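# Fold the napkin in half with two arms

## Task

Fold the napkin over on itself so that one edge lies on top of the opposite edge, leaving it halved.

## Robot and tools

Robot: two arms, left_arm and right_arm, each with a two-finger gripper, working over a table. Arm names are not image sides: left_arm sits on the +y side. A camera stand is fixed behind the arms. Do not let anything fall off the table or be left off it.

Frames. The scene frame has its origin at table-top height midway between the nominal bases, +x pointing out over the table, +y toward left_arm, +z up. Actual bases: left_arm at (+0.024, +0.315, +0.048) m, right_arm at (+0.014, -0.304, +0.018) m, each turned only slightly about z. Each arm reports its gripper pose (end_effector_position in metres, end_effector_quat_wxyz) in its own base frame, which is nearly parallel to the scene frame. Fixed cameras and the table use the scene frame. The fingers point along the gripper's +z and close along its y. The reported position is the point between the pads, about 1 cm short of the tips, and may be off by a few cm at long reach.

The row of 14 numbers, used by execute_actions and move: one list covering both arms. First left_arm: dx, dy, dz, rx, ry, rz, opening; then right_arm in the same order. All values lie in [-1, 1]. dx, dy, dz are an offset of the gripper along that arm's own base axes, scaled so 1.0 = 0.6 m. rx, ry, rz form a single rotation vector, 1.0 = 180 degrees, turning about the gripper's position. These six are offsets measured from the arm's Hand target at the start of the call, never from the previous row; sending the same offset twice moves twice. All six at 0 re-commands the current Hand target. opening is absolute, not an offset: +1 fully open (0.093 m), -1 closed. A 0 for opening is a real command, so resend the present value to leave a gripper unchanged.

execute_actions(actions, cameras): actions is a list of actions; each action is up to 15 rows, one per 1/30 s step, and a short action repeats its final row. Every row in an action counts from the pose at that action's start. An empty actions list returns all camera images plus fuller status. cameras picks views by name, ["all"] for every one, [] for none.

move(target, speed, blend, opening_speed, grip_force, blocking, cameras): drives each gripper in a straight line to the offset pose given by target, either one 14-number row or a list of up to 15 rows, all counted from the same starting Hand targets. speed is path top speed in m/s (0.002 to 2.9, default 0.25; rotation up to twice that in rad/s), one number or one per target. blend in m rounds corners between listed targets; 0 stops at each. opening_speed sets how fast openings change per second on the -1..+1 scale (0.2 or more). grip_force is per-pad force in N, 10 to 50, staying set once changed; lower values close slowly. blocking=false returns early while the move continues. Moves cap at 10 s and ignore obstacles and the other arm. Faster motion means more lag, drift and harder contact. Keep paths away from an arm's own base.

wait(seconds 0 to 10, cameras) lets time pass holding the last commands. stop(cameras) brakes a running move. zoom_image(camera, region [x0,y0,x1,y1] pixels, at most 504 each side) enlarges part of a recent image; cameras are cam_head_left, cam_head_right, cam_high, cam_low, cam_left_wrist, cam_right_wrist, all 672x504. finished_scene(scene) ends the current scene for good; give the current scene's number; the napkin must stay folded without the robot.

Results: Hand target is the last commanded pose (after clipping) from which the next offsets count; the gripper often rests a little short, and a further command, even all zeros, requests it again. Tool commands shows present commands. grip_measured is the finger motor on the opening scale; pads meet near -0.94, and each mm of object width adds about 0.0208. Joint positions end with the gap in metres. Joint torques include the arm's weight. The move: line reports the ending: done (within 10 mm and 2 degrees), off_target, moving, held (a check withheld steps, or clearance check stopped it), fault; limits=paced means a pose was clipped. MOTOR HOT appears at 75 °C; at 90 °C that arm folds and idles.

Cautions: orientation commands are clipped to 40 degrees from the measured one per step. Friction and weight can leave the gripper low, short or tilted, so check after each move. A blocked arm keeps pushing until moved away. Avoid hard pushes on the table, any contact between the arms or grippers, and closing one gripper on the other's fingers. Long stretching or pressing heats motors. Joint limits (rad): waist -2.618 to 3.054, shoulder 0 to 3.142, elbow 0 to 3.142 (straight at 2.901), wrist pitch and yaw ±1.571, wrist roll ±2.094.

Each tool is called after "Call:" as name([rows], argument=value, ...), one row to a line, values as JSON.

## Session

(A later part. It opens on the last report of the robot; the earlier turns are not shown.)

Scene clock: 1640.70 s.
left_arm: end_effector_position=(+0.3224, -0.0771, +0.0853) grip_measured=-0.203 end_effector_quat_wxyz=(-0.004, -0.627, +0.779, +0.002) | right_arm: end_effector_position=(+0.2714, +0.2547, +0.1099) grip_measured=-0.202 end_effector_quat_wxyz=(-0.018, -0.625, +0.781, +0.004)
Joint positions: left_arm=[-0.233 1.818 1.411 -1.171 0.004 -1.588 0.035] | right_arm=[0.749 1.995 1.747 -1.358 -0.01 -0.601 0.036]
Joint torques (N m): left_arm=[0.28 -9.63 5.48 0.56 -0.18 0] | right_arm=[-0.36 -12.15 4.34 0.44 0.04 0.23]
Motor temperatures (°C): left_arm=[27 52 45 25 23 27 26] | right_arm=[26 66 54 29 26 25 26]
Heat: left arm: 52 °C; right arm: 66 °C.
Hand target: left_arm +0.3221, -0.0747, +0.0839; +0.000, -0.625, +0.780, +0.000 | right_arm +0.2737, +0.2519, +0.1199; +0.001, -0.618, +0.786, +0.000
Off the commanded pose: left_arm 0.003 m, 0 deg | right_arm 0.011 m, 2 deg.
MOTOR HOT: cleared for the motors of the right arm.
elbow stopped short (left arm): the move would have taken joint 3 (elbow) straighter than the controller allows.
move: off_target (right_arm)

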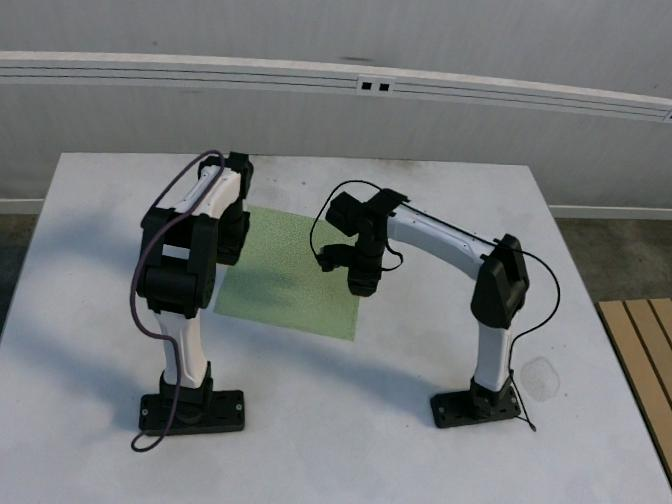

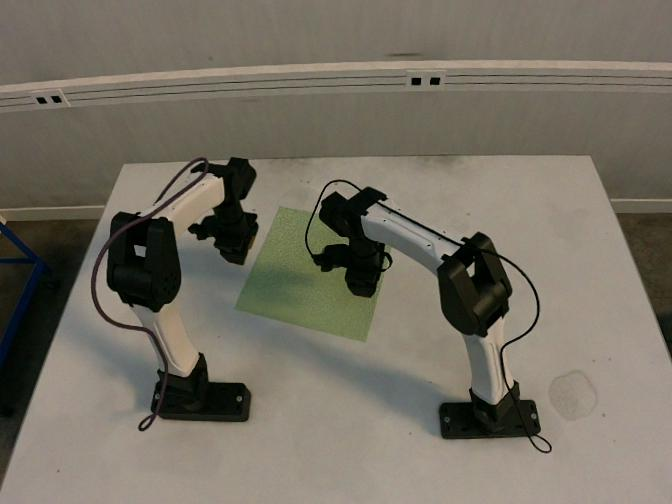

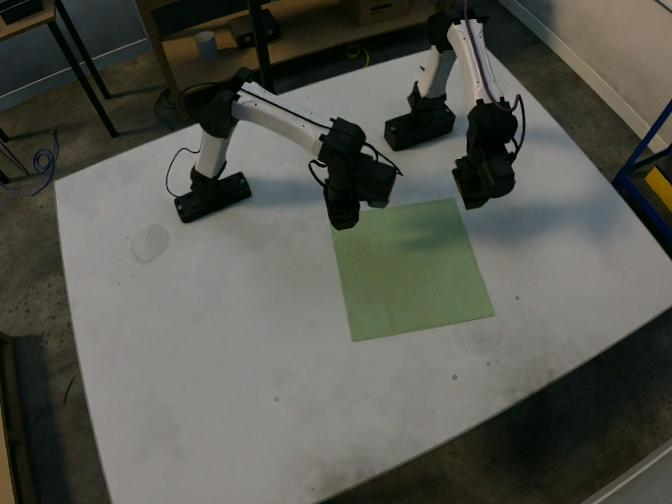

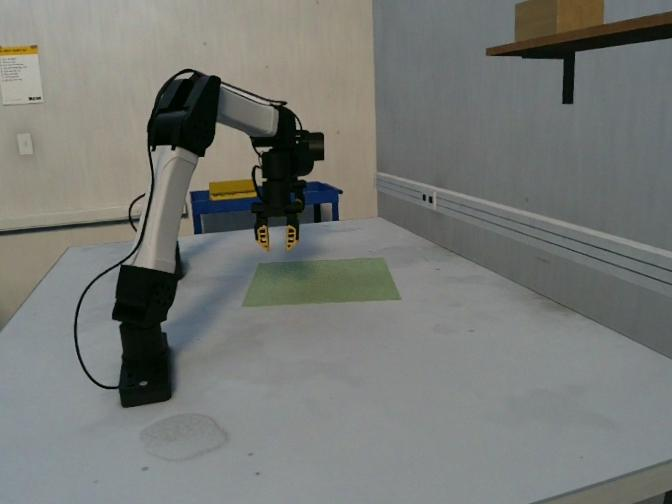

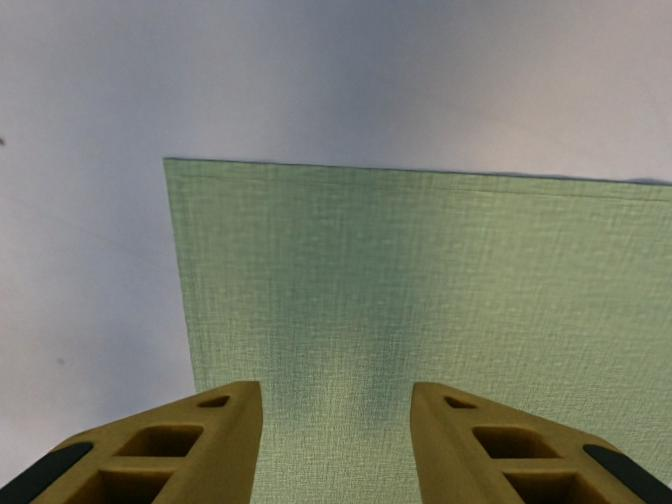

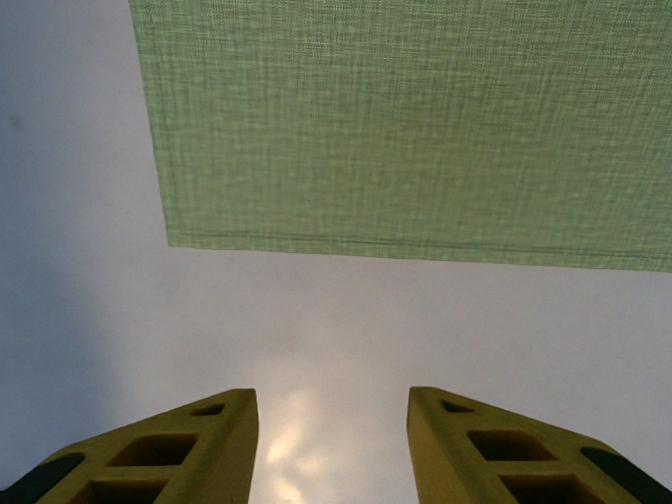

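Call:
move([
  [0.1577,-0.0238,-0.1498,0,0,0,-0.3,0.156,-0.0298,-0.1498,0,0,0,-0.3],
  [0.1577,-0.0238,-0.2265,0,0,0,-0.3,0.156,-0.0298,-0.2348,0,0,0,-0.3],
  [0.1577,-0.0238,-0.2265,0,0,0,-1,0.156,-0.0298,-0.2348,0,0,0,-1],
  [0.1577,-0.0238,-0.11,0,0,0,-1,0.156,-0.0298,-0.11,0,0,0,-1],
], speed=[0.2,0.1,0.1,0.12], opening_speed=0.8, cameras=["cam_left_wrist","cam_right_wrist","cam_high","cam_low"])

Scene clock: 1684.33 s.
left_arm: end_effector_position=(+0.4108, -0.0914, +0.0029) grip_measured=-0.983 end_effector_quat_wxyz=(-0.010, -0.628, +0.778, +0.010) | right_arm: end_effector_position=(+0.3592, +0.2289, +0.0275) grip_measured=-0.971 end_effector_quat_wxyz=(-0.030, -0.613, +0.790, +0.003)
Joint positions: left_arm=[-0.218 2.253 1.718 -1.065 0.003 -1.575 0] | right_arm=[0.567 2.28 1.864 -1.213 -0.001 -0.753 0]
Joint torques (N m): left_arm=[0.46 -14.63 8.46 0.14 -0.19 0.05] | right_arm=[0.12 -14.52 8.03 0.03 -0.06 -0.05]
Motor temperatures (°C): left_arm=[27 56 44 24 23 27 26] | right_arm=[26 70 49 27 26 25 26]
Heat: left arm: 56 °C; right arm: 70 °C.
Hand target: left_arm +0.4167, -0.0888, +0.0178; +0.000, -0.625, +0.780, +0.000 | right_arm +0.3672, +0.2341, +0.0540; +0.001, -0.618, +0.786, +0.000
Off the commanded pose: left_arm 0.016 m, 2 deg | right_arm 0.028 m, 4 deg.
move: off_target (left_arm, right_arm); target 3's new opening was sent with right_arm's hand 0.019 m and 1 deg from that target
Images, in order (width x height): cam_high 672x504, cam_low 672x504, cam_left_wrist 672x504, cam_right_wrist 672x504.

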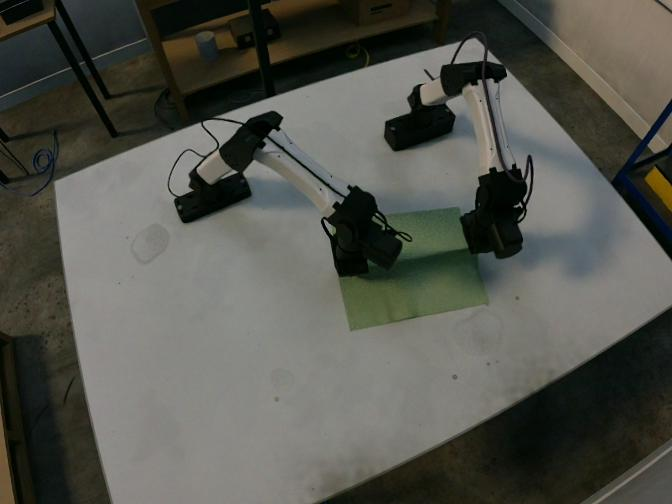

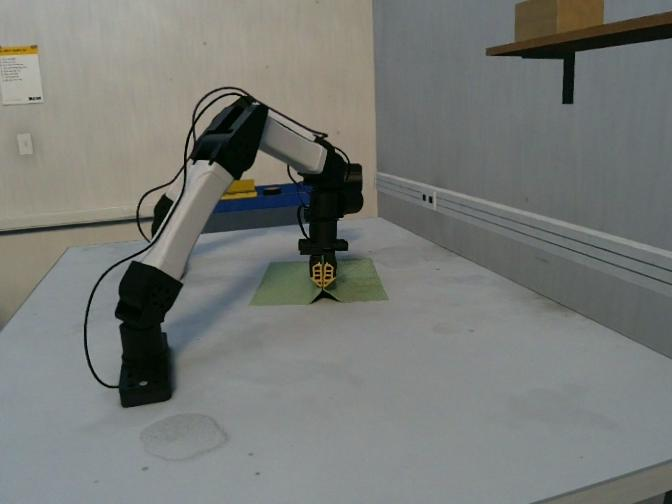

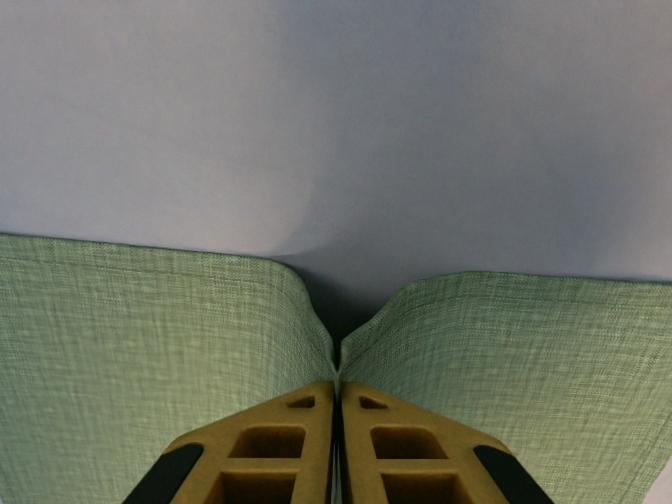

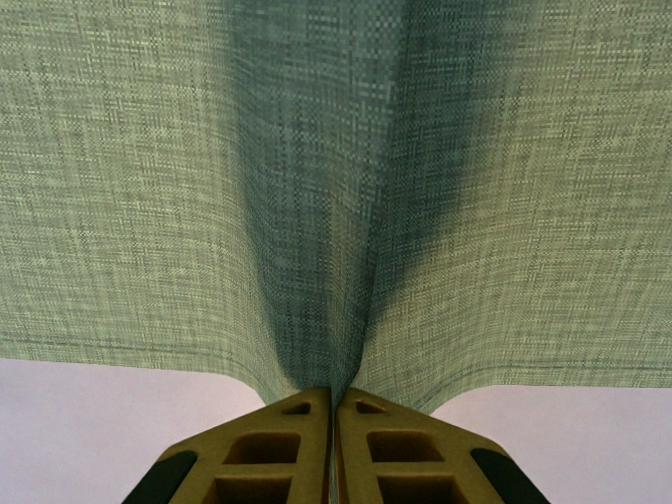

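Call:
move([
  [0,0,0.0567,0,0,0,-1,0,0,0.0733,0,0,0,-1],
  [-0.0162,0.004,0.1967,0,0,0,-1,-0.0161,0.0043,0.2067,0,0,0,-1],
  [-0.0162,0.004,0.305,0,0,0,-1,-0.0161,0.0043,0.315,0,0,0,-1],
  [-0.0324,0.008,0.21,0,0,0,-1,-0.0322,0.0086,0.2183,0,0,0,-1],
  [-0.1133,0.028,0.1233,0,0,0,-1,-0.1127,0.03,0.1317,0,0,0,-1],
  [-0.2185,0.054,0.01,0,0,0,-1,-0.2174,0.0578,0.0167,0,0,0,-1],
  [-0.2913,0.072,-0.0567,0,0,0,-1,-0.2898,0.077,-0.055,0,0,0,-1],
  [-0.3075,0.076,-0.085,0,0,0,-1,-0.3059,0.0813,-0.0867,0,0,0,-1],
  [-0.3075,0.076,-0.085,0,0,0,-0.2,-0.3059,0.0813,-0.0867,0,0,0,-0.2],
  [-0.3075,0.076,0.0433,0,0,0,-0.2,-0.3059,0.0813,0.0433,0,0,0,-0.2],
], speed=0.2, blend=[0.02,0.02,0,0.02,0.02,0.02,0.01,0,0,0], cameras=["cam_high","cam_low","cam_head_left","cam_left_wrist","cam_right_wrist"])

Scene clock: 1713.17 s.
left_arm: end_effector_position=(+0.2289, -0.0459, +0.0376) grip_measured=-0.203 end_effector_quat_wxyz=(-0.005, -0.627, +0.779, +0.002) | right_arm: end_effector_position=(+0.1792, +0.2756, +0.0637) grip_measured=-0.202 end_effector_quat_wxyz=(-0.024, -0.622, +0.782, -0.008)
Joint positions: left_arm=[-0.194 1.507 0.872 -0.946 0.005 -1.549 0.035] | right_arm=[0.994 1.862 1.38 -1.138 -0.001 -0.35 0.036]
Joint torques (N m): left_arm=[0.59 -6.31 8.03 0.19 -0.21 0.04] | right_arm=[0.16 -10.21 7.57 0.17 -0.04 0.19]
Motor temperatures (°C): left_arm=[27 59 46 24 23 27 26] | right_arm=[26 77 50 27 26 25 26]
Heat: left arm: 59 °C; right arm: 77 °C. Fold the right arm in close to its base, or ease its load, before you think long.
Hand target: left_arm +0.2322, -0.0432, +0.0438; +0.000, -0.625, +0.780, +0.000 | right_arm +0.1837, +0.2828, +0.0799; +0.001, -0.618, +0.786, +0.000
Off the commanded pose: left_arm 0.007 m, 1 deg | right_arm 0.018 m, 3 deg.
MOTOR HOT: joint 2 (shoulder) of the right arm reports 77 °C; the controller's stop level is 90 °C. To cool a motor, set the load down, stop pushing, or move to a pose that needs little force.
move: off_target (right_arm); target 9's new opening was sent with right_arm's hand 0.008 m and 3 deg from that target
Images, in order (width x height): cam_head_left 672x504, cam_high 672x504, cam_low 672x504, cam_left_wrist 672x504, cam_right_wrist 672x504.

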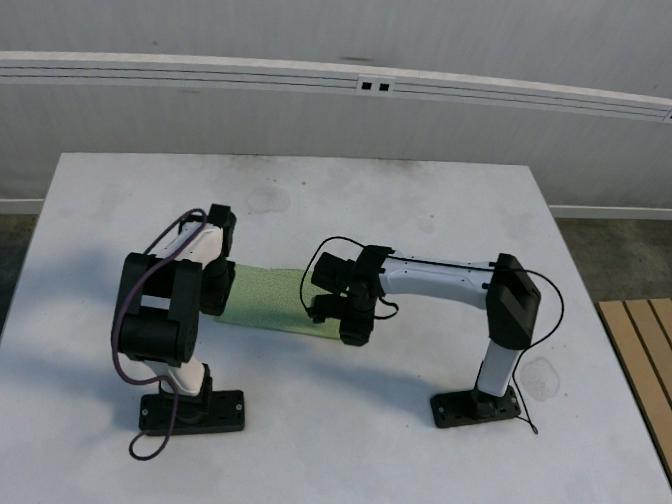

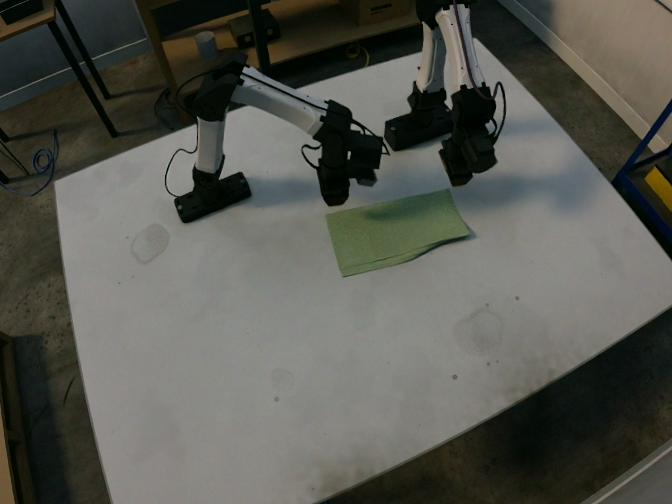

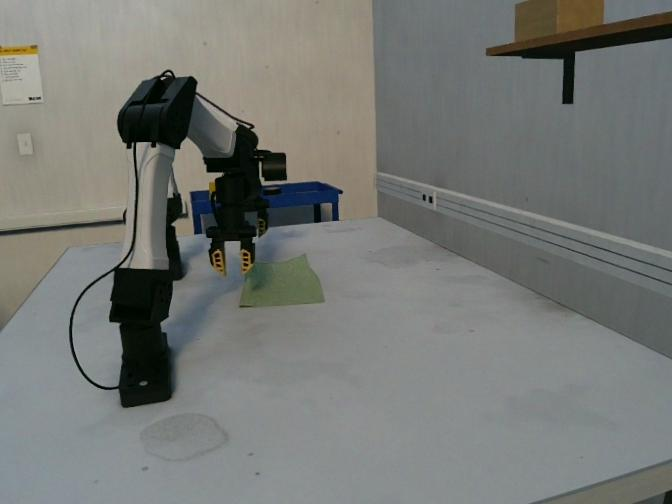

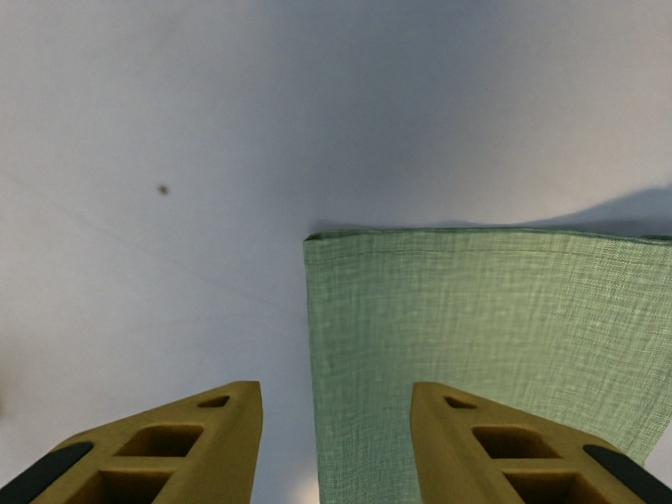

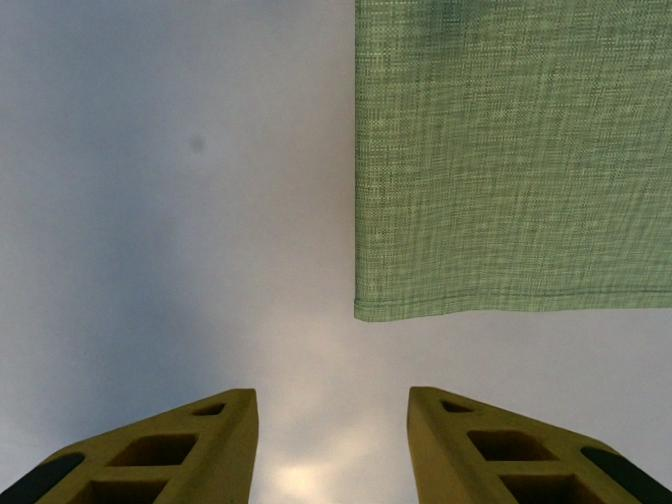

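Call:
move(target=[-0.02,0.205,0.11,0,0,0,-0.2,0.06,-0.288,0.112,0,0,0,-0.2], cameras=["cam_high","cam_low","cam_head_left","cam_head_right"])

Call:
zoom_image(camera="cam_high", region=[315, 170, 495, 305])

Call:
zoom_image(camera="cam_low", region=[225, 230, 345, 320])

Call:
zoom_image(camera="cam_head_left", region=[190, 240, 370, 375])

Scene clock: 1725.60 s.
left_arm: end_effector_position=(+0.2179, +0.0773, +0.1042) grip_measured=-0.203 end_effector_quat_wxyz=(-0.003, -0.629, +0.778, +0.001) | right_arm: end_effector_position=(+0.2201, +0.1112, +0.1396) grip_measured=-0.202 end_effector_quat_wxyz=(-0.011, -0.614, +0.789, +0.002)
Joint positions: left_arm=[0.341 1.427 1.075 -1.225 0 -1.019 0.035] | right_arm=[0.468 1.495 1.276 -1.374 0 -0.854 0.036]
Joint torques (N m): left_arm=[0.35 -4.92 9.05 0.26 -0.15 0.09] | right_arm=[-0.2 -6.95 5.94 0.21 -0.06 -0.07]
Motor temperatures (°C): left_arm=[27 56 46 24 23 27 26] | right_arm=[26 78 51 27 26 25 26]
Heat: left arm: 56 °C; right arm: 78 °C. Fold the right arm in close to its base, or ease its load, before you think long.
Hand target: left_arm +0.2201, +0.0798, +0.1098; +0.000, -0.625, +0.780, +0.000 | right_arm +0.2197, +0.1100, +0.1471; +0.001, -0.618, +0.786, +0.000
Off the commanded pose: left_arm 0.007 m, 1 deg | right_arm 0.008 m, 2 deg.
MOTOR HOT: still on. Joint 2 (shoulder) of the right arm reports 78 °C.
move: done
Images, in order (width x height): cam_head_left 672x504, cam_head_right 672x504, cam_high 672x504, cam_low 672x504.

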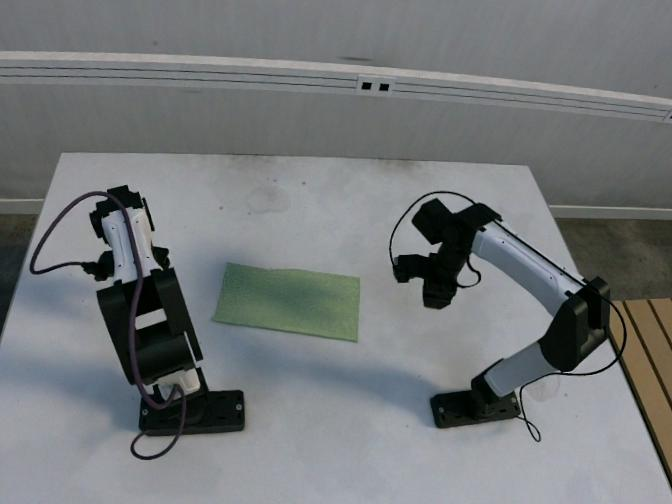

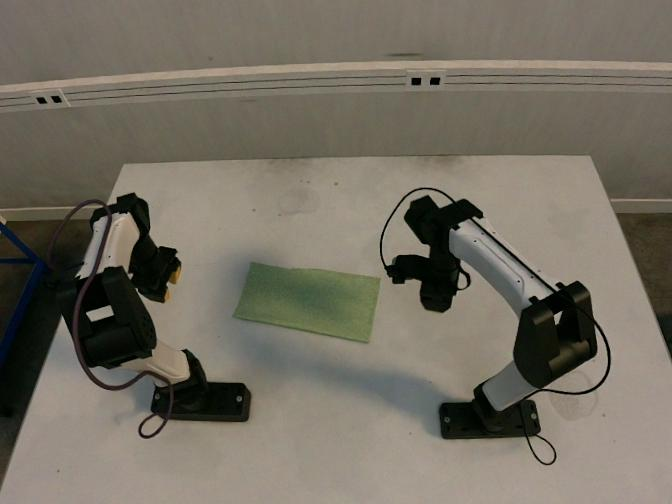

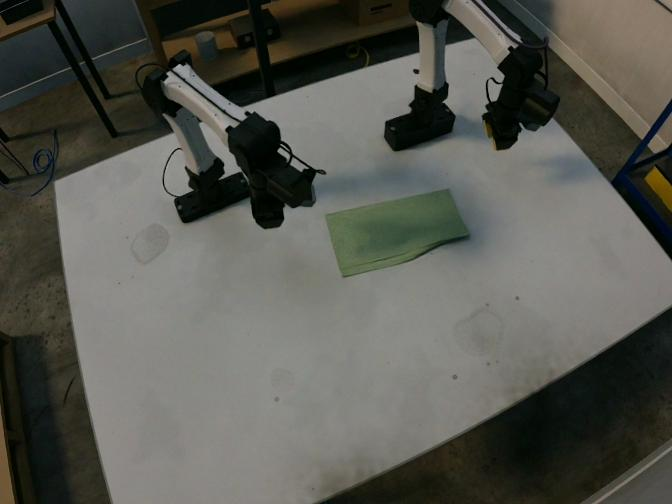

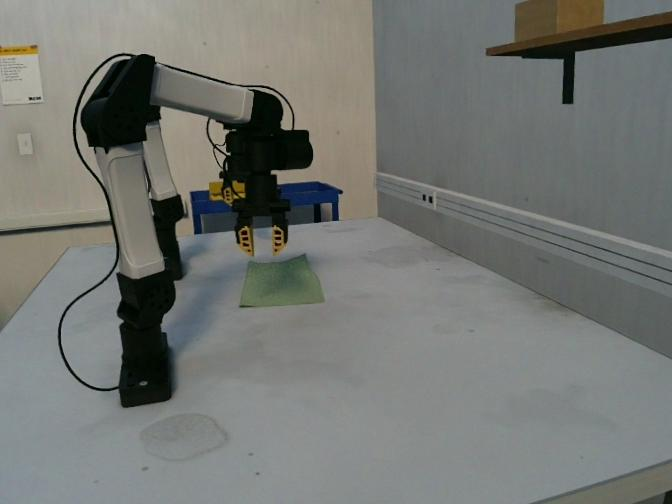

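Scaled by 2.800 from the camera's 672x504 image, which has a finer 960x720 frame.

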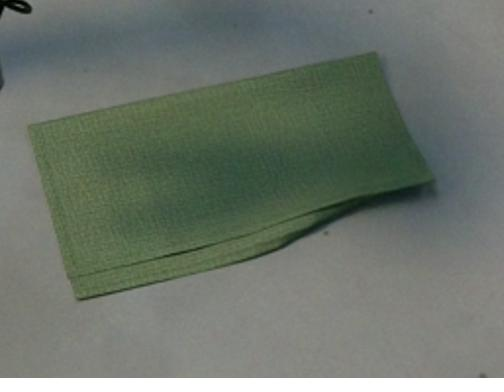

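Scaled by 4.200 from the camera's 672x504 image, which has a finer 960x720 frame.

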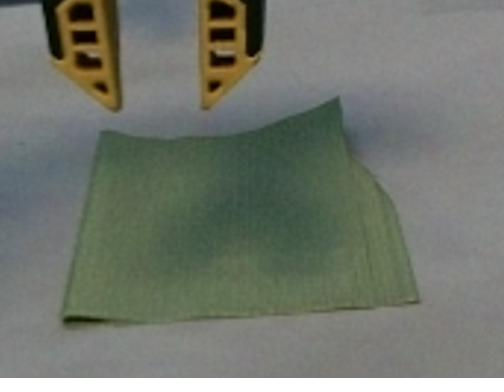

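Scaled by 2.800 from the camera's 672x504 image, which has a finer 960x720 frame.

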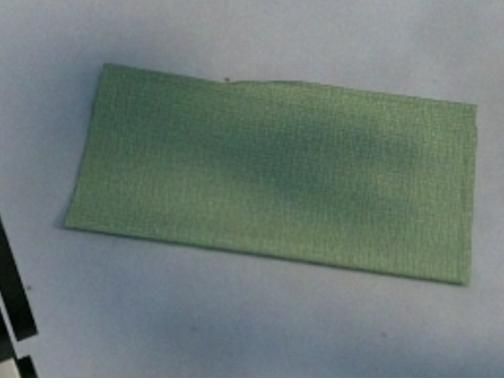

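Call:
move(target=[0.2617,-0.295,-0.033,0,0,0,-0.2,0,0,0,0,0,0,-0.2], speed=0.35, cameras=["cam_left_wrist","cam_low"])

Call:
zoom_image(camera="cam_left_wrist", region=[84, 0, 588, 420])

Scene clock: 1741.93 s.
left_arm: end_effector_position=(+0.3739, -0.0987, +0.0888) grip_measured=-0.203 end_effector_quat_wxyz=(-0.001, -0.618, +0.786, -0.004) | right_arm: end_effector_position=(+0.2201, +0.1112, +0.1396) grip_measured=-0.202 end_effector_quat_wxyz=(-0.011, -0.614, +0.789, +0.002)
Joint positions: left_arm=[-0.256 2.017 1.696 -1.244 0.006 -1.589 0.035] | right_arm=[0.468 1.495 1.276 -1.374 0 -0.854 0.036]
Joint torques (N m): left_arm=[0.14 -9.59 9.29 0.24 -0.22 -0.19] | right_arm=[-0.21 -6.93 5.91 0.22 -0.07 -0.06]
Motor temperatures (°C): left_arm=[27 52 46 24 23 27 26] | right_arm=[26 70 50 27 26 25 26]
Heat: left arm: 52 °C; right arm: 70 °C.
Hand target: left_arm +0.3772, -0.0972, +0.0900; +0.000, -0.625, +0.780, +0.000 | right_arm +0.2197, +0.1100, +0.1471; +0.001, -0.618, +0.786, +0.000
Off the commanded pose: left_arm 0.004 m, 1 deg | right_arm 0.008 m, 2 deg.
MOTOR HOT: cleared for the motors of the right arm.
move: done
Images, in order (width x height): cam_low 672x504, cam_left_wrist 672x504.

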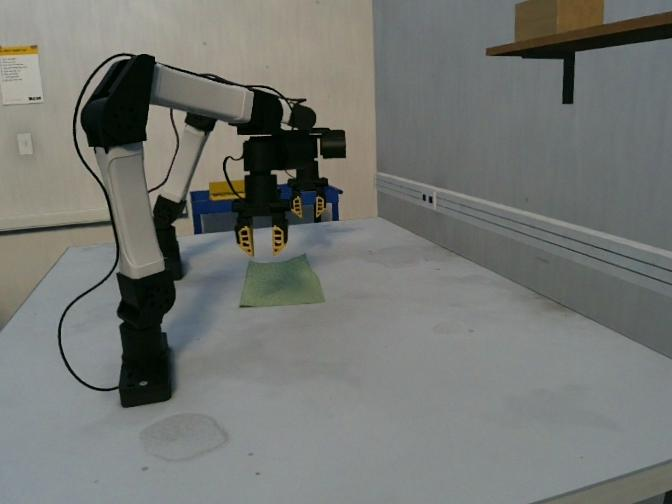

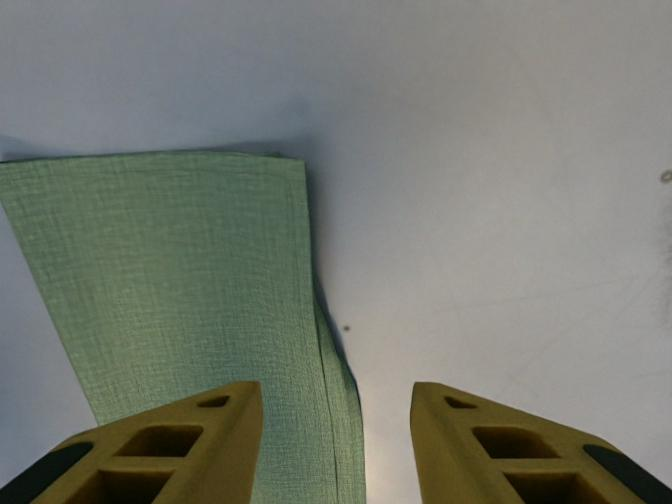

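Scaled by 1.000.

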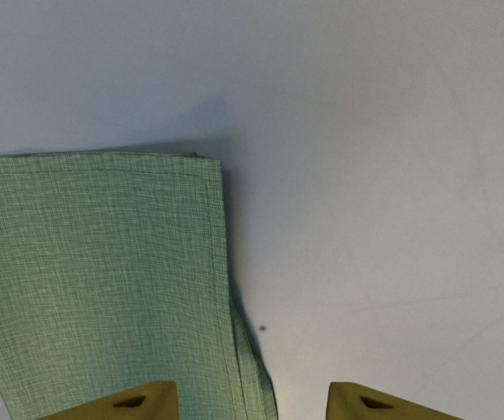

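Call:
move([
  [-0.2432,0.0778,-0.1,0,0,0.0156,-0.3,-0.0372,0.2713,-0.13,0,0,0.0156,-0.3],
  [-0.2432,0.0778,-0.2367,0,0,0.0156,-0.3,-0.0372,0.2713,-0.2802,0,0,0.0156,-0.3],
  [-0.2432,0.0778,-0.2367,0,0,0.0156,-1,-0.0372,0.2713,-0.2802,0,0,0.0156,-1],
  [-0.2432,0.0778,-0.13,0,0,0.0156,-1,-0.0372,0.2713,-0.16,0,0,0.0156,-1],
], speed=[0.25,0.1,0.1,0.12], opening_speed=0.8, cameras=["cam_left_wrist","cam_right_wrist","cam_high","cam_low"])

Scene clock: 1825.50 s.
left_arm: end_effector_position=(+0.2259, -0.0520, +0.0045) grip_measured=-0.983 end_effector_quat_wxyz=(-0.007, -0.636, +0.771, +0.005) | right_arm: end_effector_position=(+0.1953, +0.2642, +0.0318) grip_measured=-0.971 end_effector_quat_wxyz=(-0.021, -0.640, +0.768, -0.013)
Joint positions: left_arm=[-0.223 1.572 0.787 -0.803 0.005 -1.602 0] | right_arm=[0.942 1.895 1.291 -1.013 0.015 -0.446 0]
Joint torques (N m): left_arm=[0.44 -6.93 7.82 0.15 -0.2 -0.2] | right_arm=[0.29 -11.03 7.51 0.05 -0.17 0.16]
Motor temperatures (°C): left_arm=[27 52 50 24 23 27 26] | right_arm=[26 60 49 27 26 25 26]
Heat: left arm: 52 °C; right arm: 60 °C.
Hand target: left_arm +0.2312, -0.0506, +0.0120; +0.000, -0.644, +0.765, +0.000 | right_arm +0.1974, +0.2728, +0.0511; +0.001, -0.637, +0.771, +0.000
Off the commanded pose: left_arm 0.009 m, 2 deg | right_arm 0.021 m, 3 deg.
move: off_target (right_arm); target 3's new opening was sent with right_arm's hand 0.018 m and 1 deg from that target
Images, in order (width x height): cam_high 672x504, cam_low 672x504, cam_left_wrist 672x504, cam_right_wrist 672x504.

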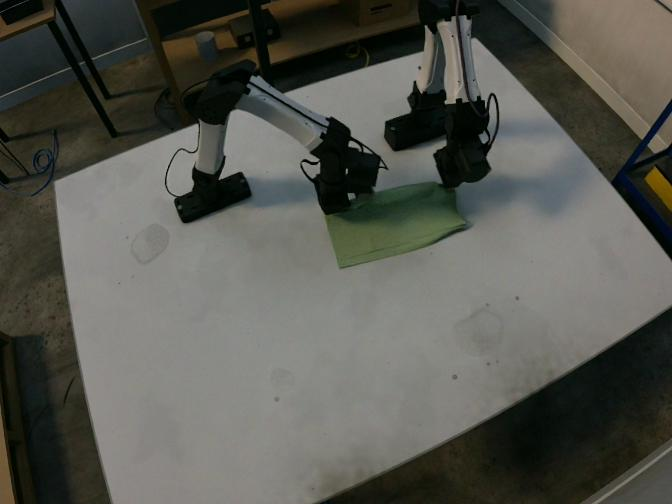

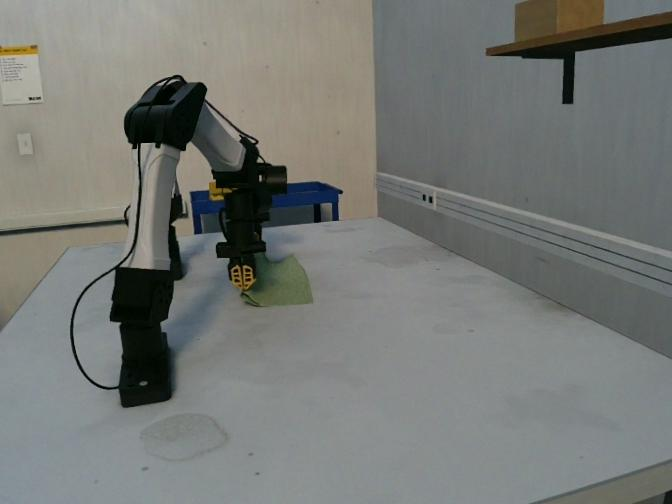

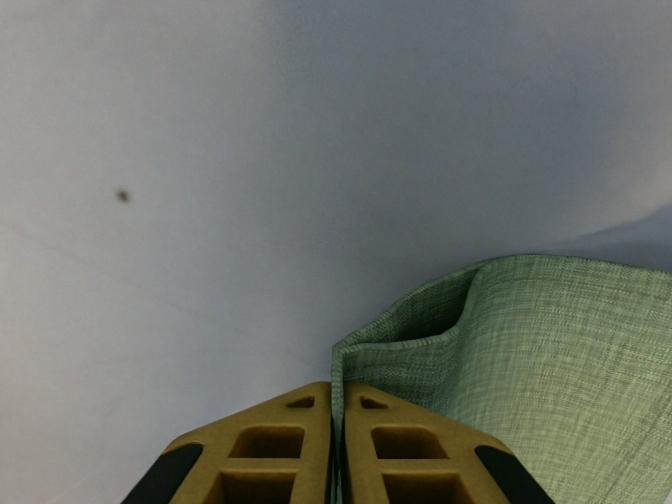

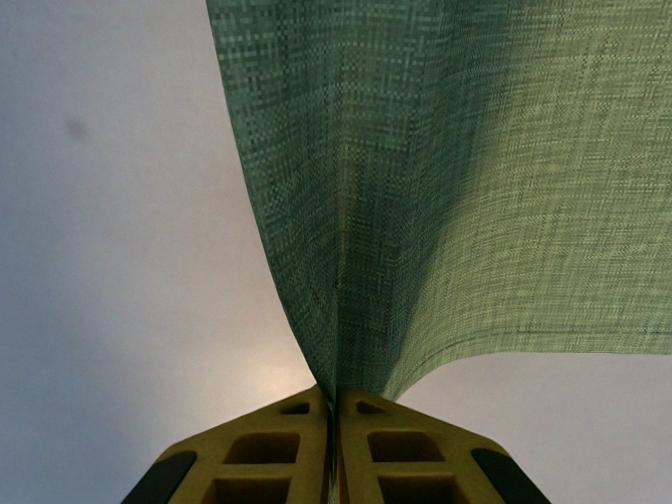

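Call:
move([
  [0,0,0.0667,0,0,0,-1,0,0,0.0783,0,0,0,-1],
  [0,0,0.2067,0,0,0,-1,0,0,0.2117,0,0,0,-1],
  [0,0,0.3317,0,0,0,-1,0,0,0.3367,0,0,0,-1],
  [0.0328,-0.0057,0.22,0,0,0,-1,0.0327,-0.0064,0.2267,0,0,0,-1],
  [0.1149,-0.0201,0.1333,0,0,0,-1,0.1146,-0.0223,0.14,0,0,0,-1],
  [0.2217,-0.0387,0.0233,0,0,0,-1,0.221,-0.0429,0.025,0,0,0,-1],
  [0.2956,-0.0517,-0.0467,0,0,0,-1,0.2947,-0.0572,-0.0483,0,0,0,-1],
  [0.312,-0.0545,-0.075,0,0,0,-1,0.311,-0.0604,-0.0817,0,0,0,-1],
  [0.312,-0.0545,-0.075,0,0,0,-0.2,0.311,-0.0604,-0.0817,0,0,0,-0.2],
  [0.312,-0.0545,0.0533,0,0,0,-0.2,0.311,-0.0604,0.048,0,0,0,-0.2],
  [0,0,0.12,0,0,0,-0.2,0,0,0.115,0,0,0,-0.2],
], speed=[0.2,0.2,0.2,0.2,0.2,0.2,0.2,0.2,0.2,0.2,0.35], blend=[0.02,0.02,0,0.02,0.02,0.02,0.01,0,0,0.01,0], cameras=["all"])

Call:
zoom_image(camera="cam_high", region=[315, 150, 495, 285])

Call:
zoom_image(camera="cam_low", region=[225, 230, 345, 320])

Call:
zoom_image(camera="cam_head_left", region=[190, 240, 370, 375])

Scene clock: 1855.07 s.
left_arm: end_effector_position=(+0.2382, -0.0512, +0.0873) grip_measured=-0.203 end_effector_quat_wxyz=(+0.004, -0.642, +0.767, -0.009) | right_arm: end_effector_position=(+0.1974, +0.2752, +0.1119) grip_measured=-0.202 end_effector_quat_wxyz=(-0.013, -0.644, +0.765, -0.005)
Joint positions: left_arm=[-0.208 1.46 1.035 -1.126 0.005 -1.603 0.035] | right_arm=[0.95 1.853 1.562 -1.307 0.004 -0.45 0.036]
Joint torques (N m): left_arm=[-0.66 -5.89 5.45 0.35 -0.2 -0.18] | right_arm=[-0.36 -10.86 4.34 0.37 -0.07 0.16]
Motor temperatures (°C): left_arm=[27 51 49 24 23 27 26] | right_arm=[26 69 49 27 26 25 26]
Heat: left arm: 51 °C; right arm: 69 °C.
Hand target: left_arm +0.2312, -0.0505, +0.0840; +0.000, -0.644, +0.765, +0.000 | right_arm +0.1974, +0.2729, +0.1201; +0.001, -0.637, +0.771, +0.000
Off the commanded pose: left_arm 0.008 m, 1 deg | right_arm 0.009 m, 2 deg.
move: done; target 9's new opening was sent with left_arm's hand 0.012 m and 2 deg from that target

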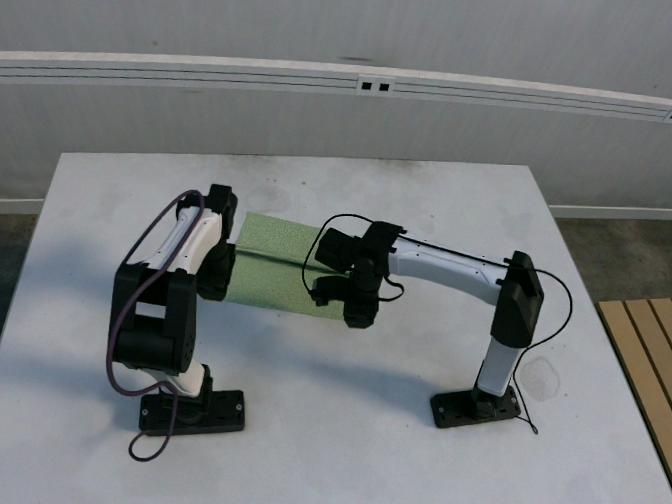

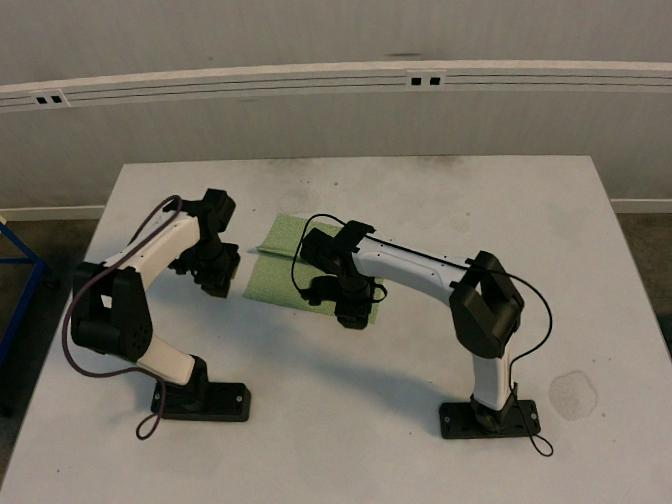

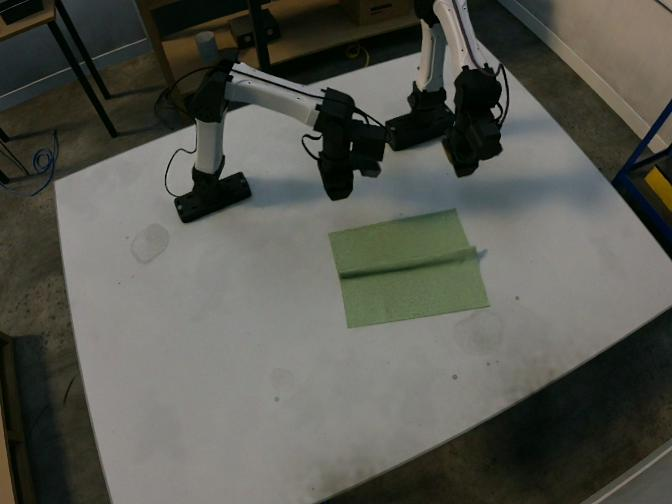

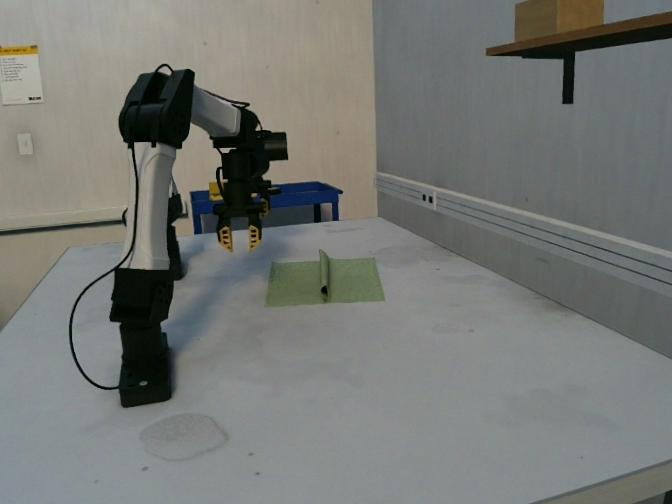

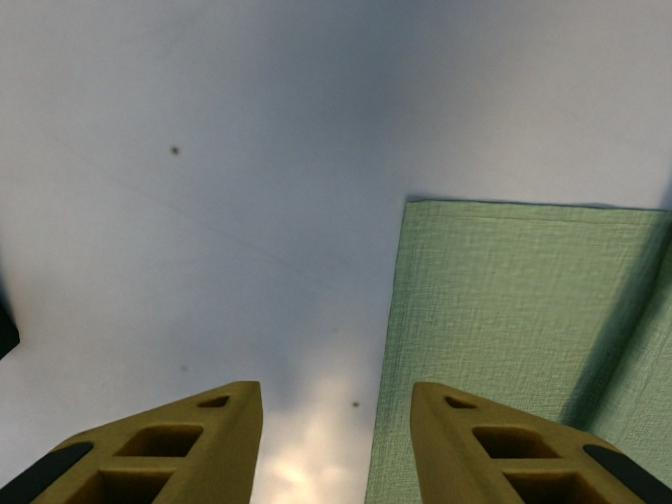

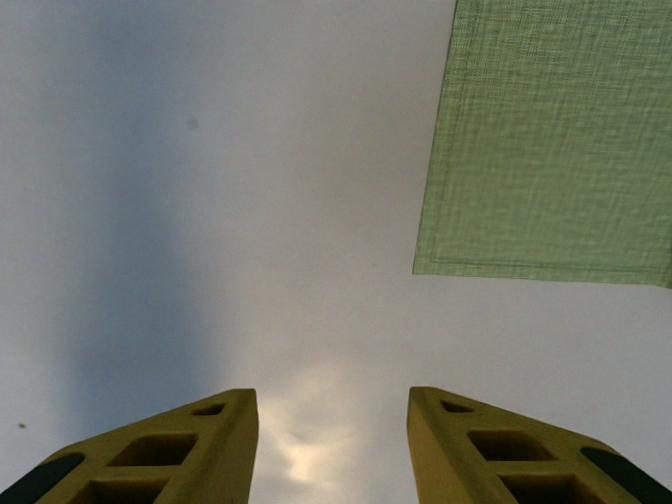

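Scaled by 2.800 from the camera's 672x504 image, which has a finer 960x720 frame.

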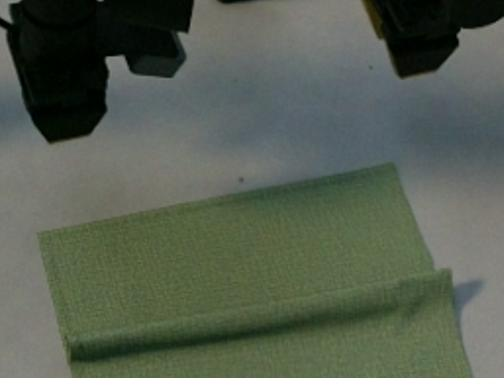

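Scaled by 4.200 from the camera's 672x504 image, which has a finer 960x720 frame.

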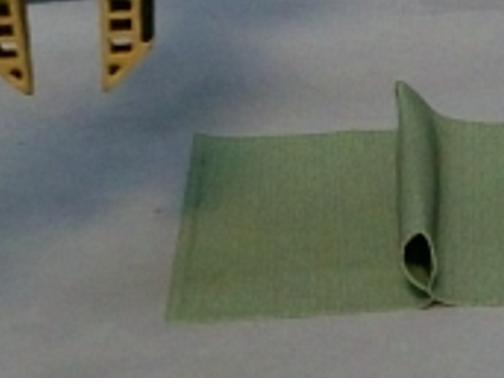

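Scaled by 2.800 from the camera's 672x504 image, which has a finer 960x720 frame.

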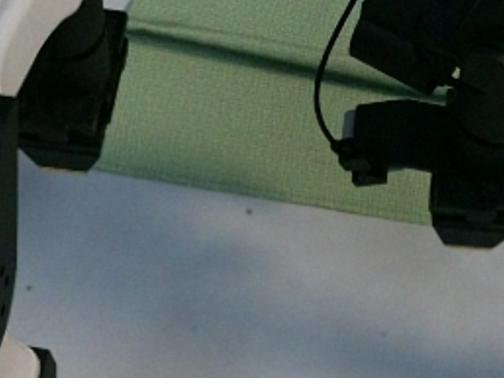

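Call:
move([
  [0.1187,-0.0568,-0.15,0,0,0,-1,0.1282,0.0047,-0.15,0,0,0,-1],
  [0.1187,-0.0568,-0.22,0,0,0,-1,0.1282,0.0047,-0.2252,0,0,0,-1],
  [-0.078,-0.0202,-0.22,0,0,0,-1,-0.0678,0.0448,-0.2252,0,0,0,-1],
  [-0.078,-0.0202,0.02,0,0,0,-0.3,-0.0678,0.0448,0.02,0,0,0,-0.3],
], speed=[0.2,0.1,0.15,0.3], blend=[0.005,0,0,0], cameras=["cam_left_wrist","cam_right_wrist","cam_high","cam_low"])

Scene clock: 1883.37 s.
left_arm: end_effector_position=(+0.1841, -0.0613, +0.0908) grip_measured=-0.303 end_effector_quat_wxyz=(-0.003, -0.642, +0.767, +0.002) | right_arm: end_effector_position=(+0.1584, +0.2921, +0.1199) grip_measured=-0.302 end_effector_quat_wxyz=(-0.014, -0.640, +0.768, -0.015)
Joint positions: left_arm=[-0.319 1.285 0.911 -1.203 0.002 -1.714 0.031] | right_arm=[1.083 1.836 1.571 -1.343 0.018 -0.305 0.031]
Joint torques (N m): left_arm=[-0.76 -4.16 8.36 0.19 -0.17 -0.2] | right_arm=[0.57 -8.99 7.83 0.22 -0.19 0.2]
Motor temperatures (°C): left_arm=[27 48 45 24 23 27 26] | right_arm=[26 69 48 27 26 25 26]
Heat: left arm: 48 °C; right arm: 69 °C.
Hand target: left_arm +0.1844, -0.0627, +0.0960; +0.000, -0.644, +0.765, +0.000 | right_arm +0.1566, +0.2997, +0.1321; +0.001, -0.637, +0.771, +0.000
Off the commanded pose: left_arm 0.005 m, 0 deg | right_arm 0.015 m, 2 deg.
move: off_target (right_arm); target 4's new opening was sent with right_arm's hand 0.015 m and 2 deg from that target
Images, in order (width x height): cam_high 672x504, cam_low 672x504, cam_left_wrist 672x504, cam_right_wrist 672x504.

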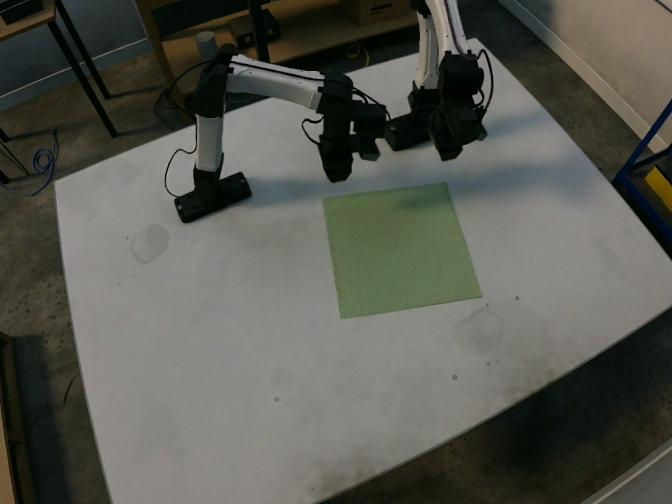

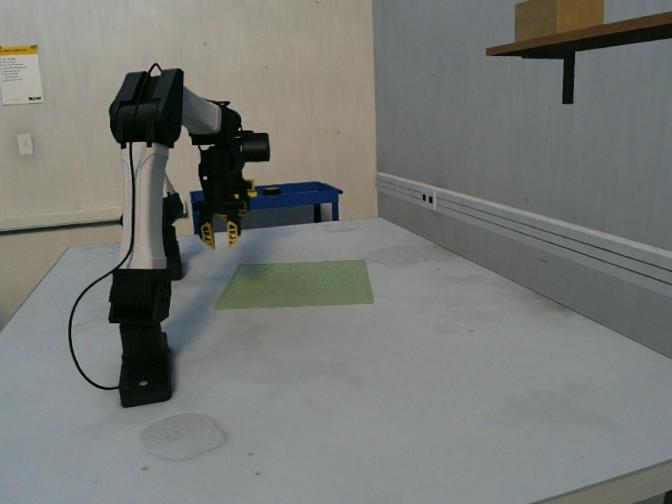

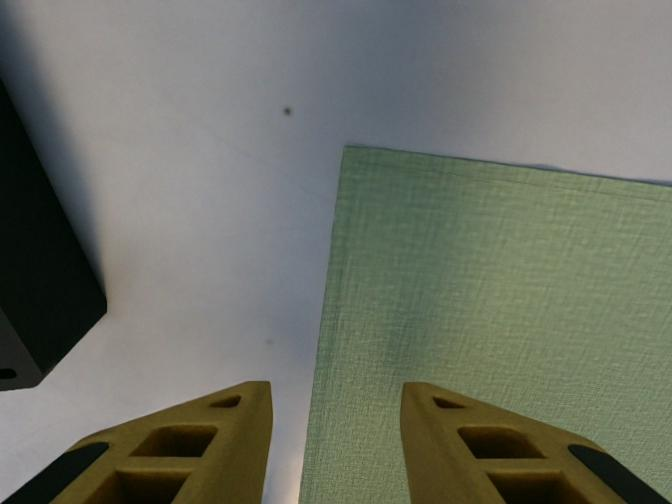

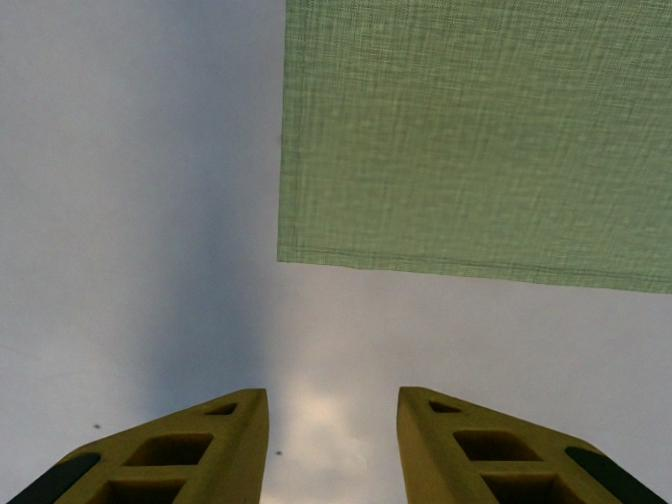

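Call:
move(target=[0.26,-0.0585,0.1167,0,0,-0.0317,-0.3,0.2107,-0.0863,0.13,0,0,-0.0311,-0.3], speed=0.3, cameras=["cam_left_wrist","cam_right_wrist"])

Scene clock: 1907.17 s.
left_arm: end_effector_position=(+0.3375, -0.1001, +0.1650) grip_measured=-0.303 end_effector_quat_wxyz=(+0.001, -0.608, +0.794, -0.004) | right_arm: end_effector_position=(+0.2814, +0.2411, +0.2072) grip_measured=-0.302 end_effector_quat_wxyz=(+0.053, -0.590, +0.806, -0.002)
Joint positions: left_arm=[-0.287 1.885 1.816 -1.494 0.002 -1.595 0.031] | right_arm=[0.714 1.911 2.018 -1.573 0.013 -0.551 0.031]
Joint torques (N m): left_arm=[0.44 -8.14 9.11 0.23 -0.17 0.06] | right_arm=[0.49 -6.97 7.88 0.55 -0.16 -0.05]
Motor temperatures (°C): left_arm=[27 46 47 23 23 27 26] | right_arm=[26 68 50 27 26 25 26]
Heat: left arm: 47 °C; right arm: 68 °C.
Hand target: left_arm +0.3404, -0.0979, +0.1661; +0.000, -0.605, +0.796, +0.000 | right_arm +0.2831, +0.2479, +0.2102; +0.001, -0.599, +0.801, +0.000
Off the commanded pose: left_arm 0.004 m, 1 deg | right_arm 0.008 m, 6 deg.
joint sent to its limit (right arm) — joint 4 (wrist pitch), lower limit. The joint targets are off in orientation, not in position.
move: off_target (right_arm)
Images, in order (width x height): cam_left_wrist 672x504, cam_right_wrist 672x504.

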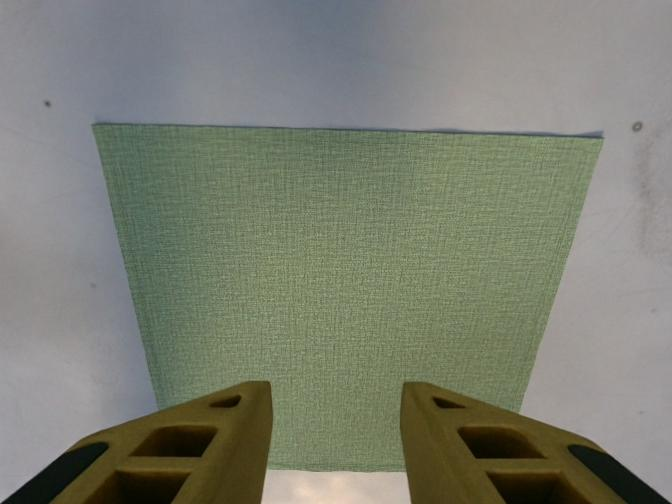

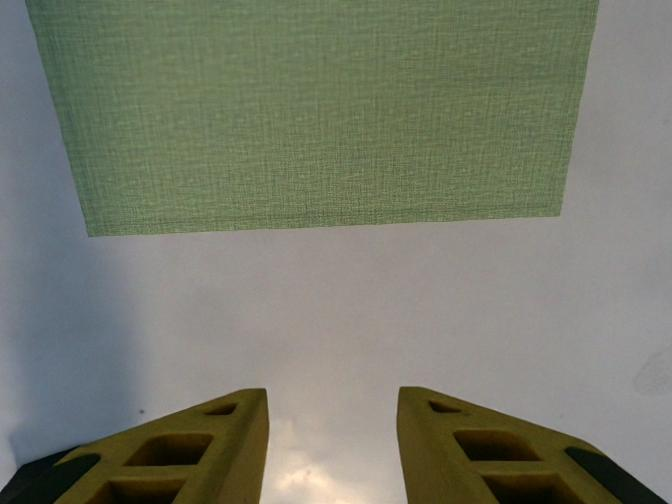

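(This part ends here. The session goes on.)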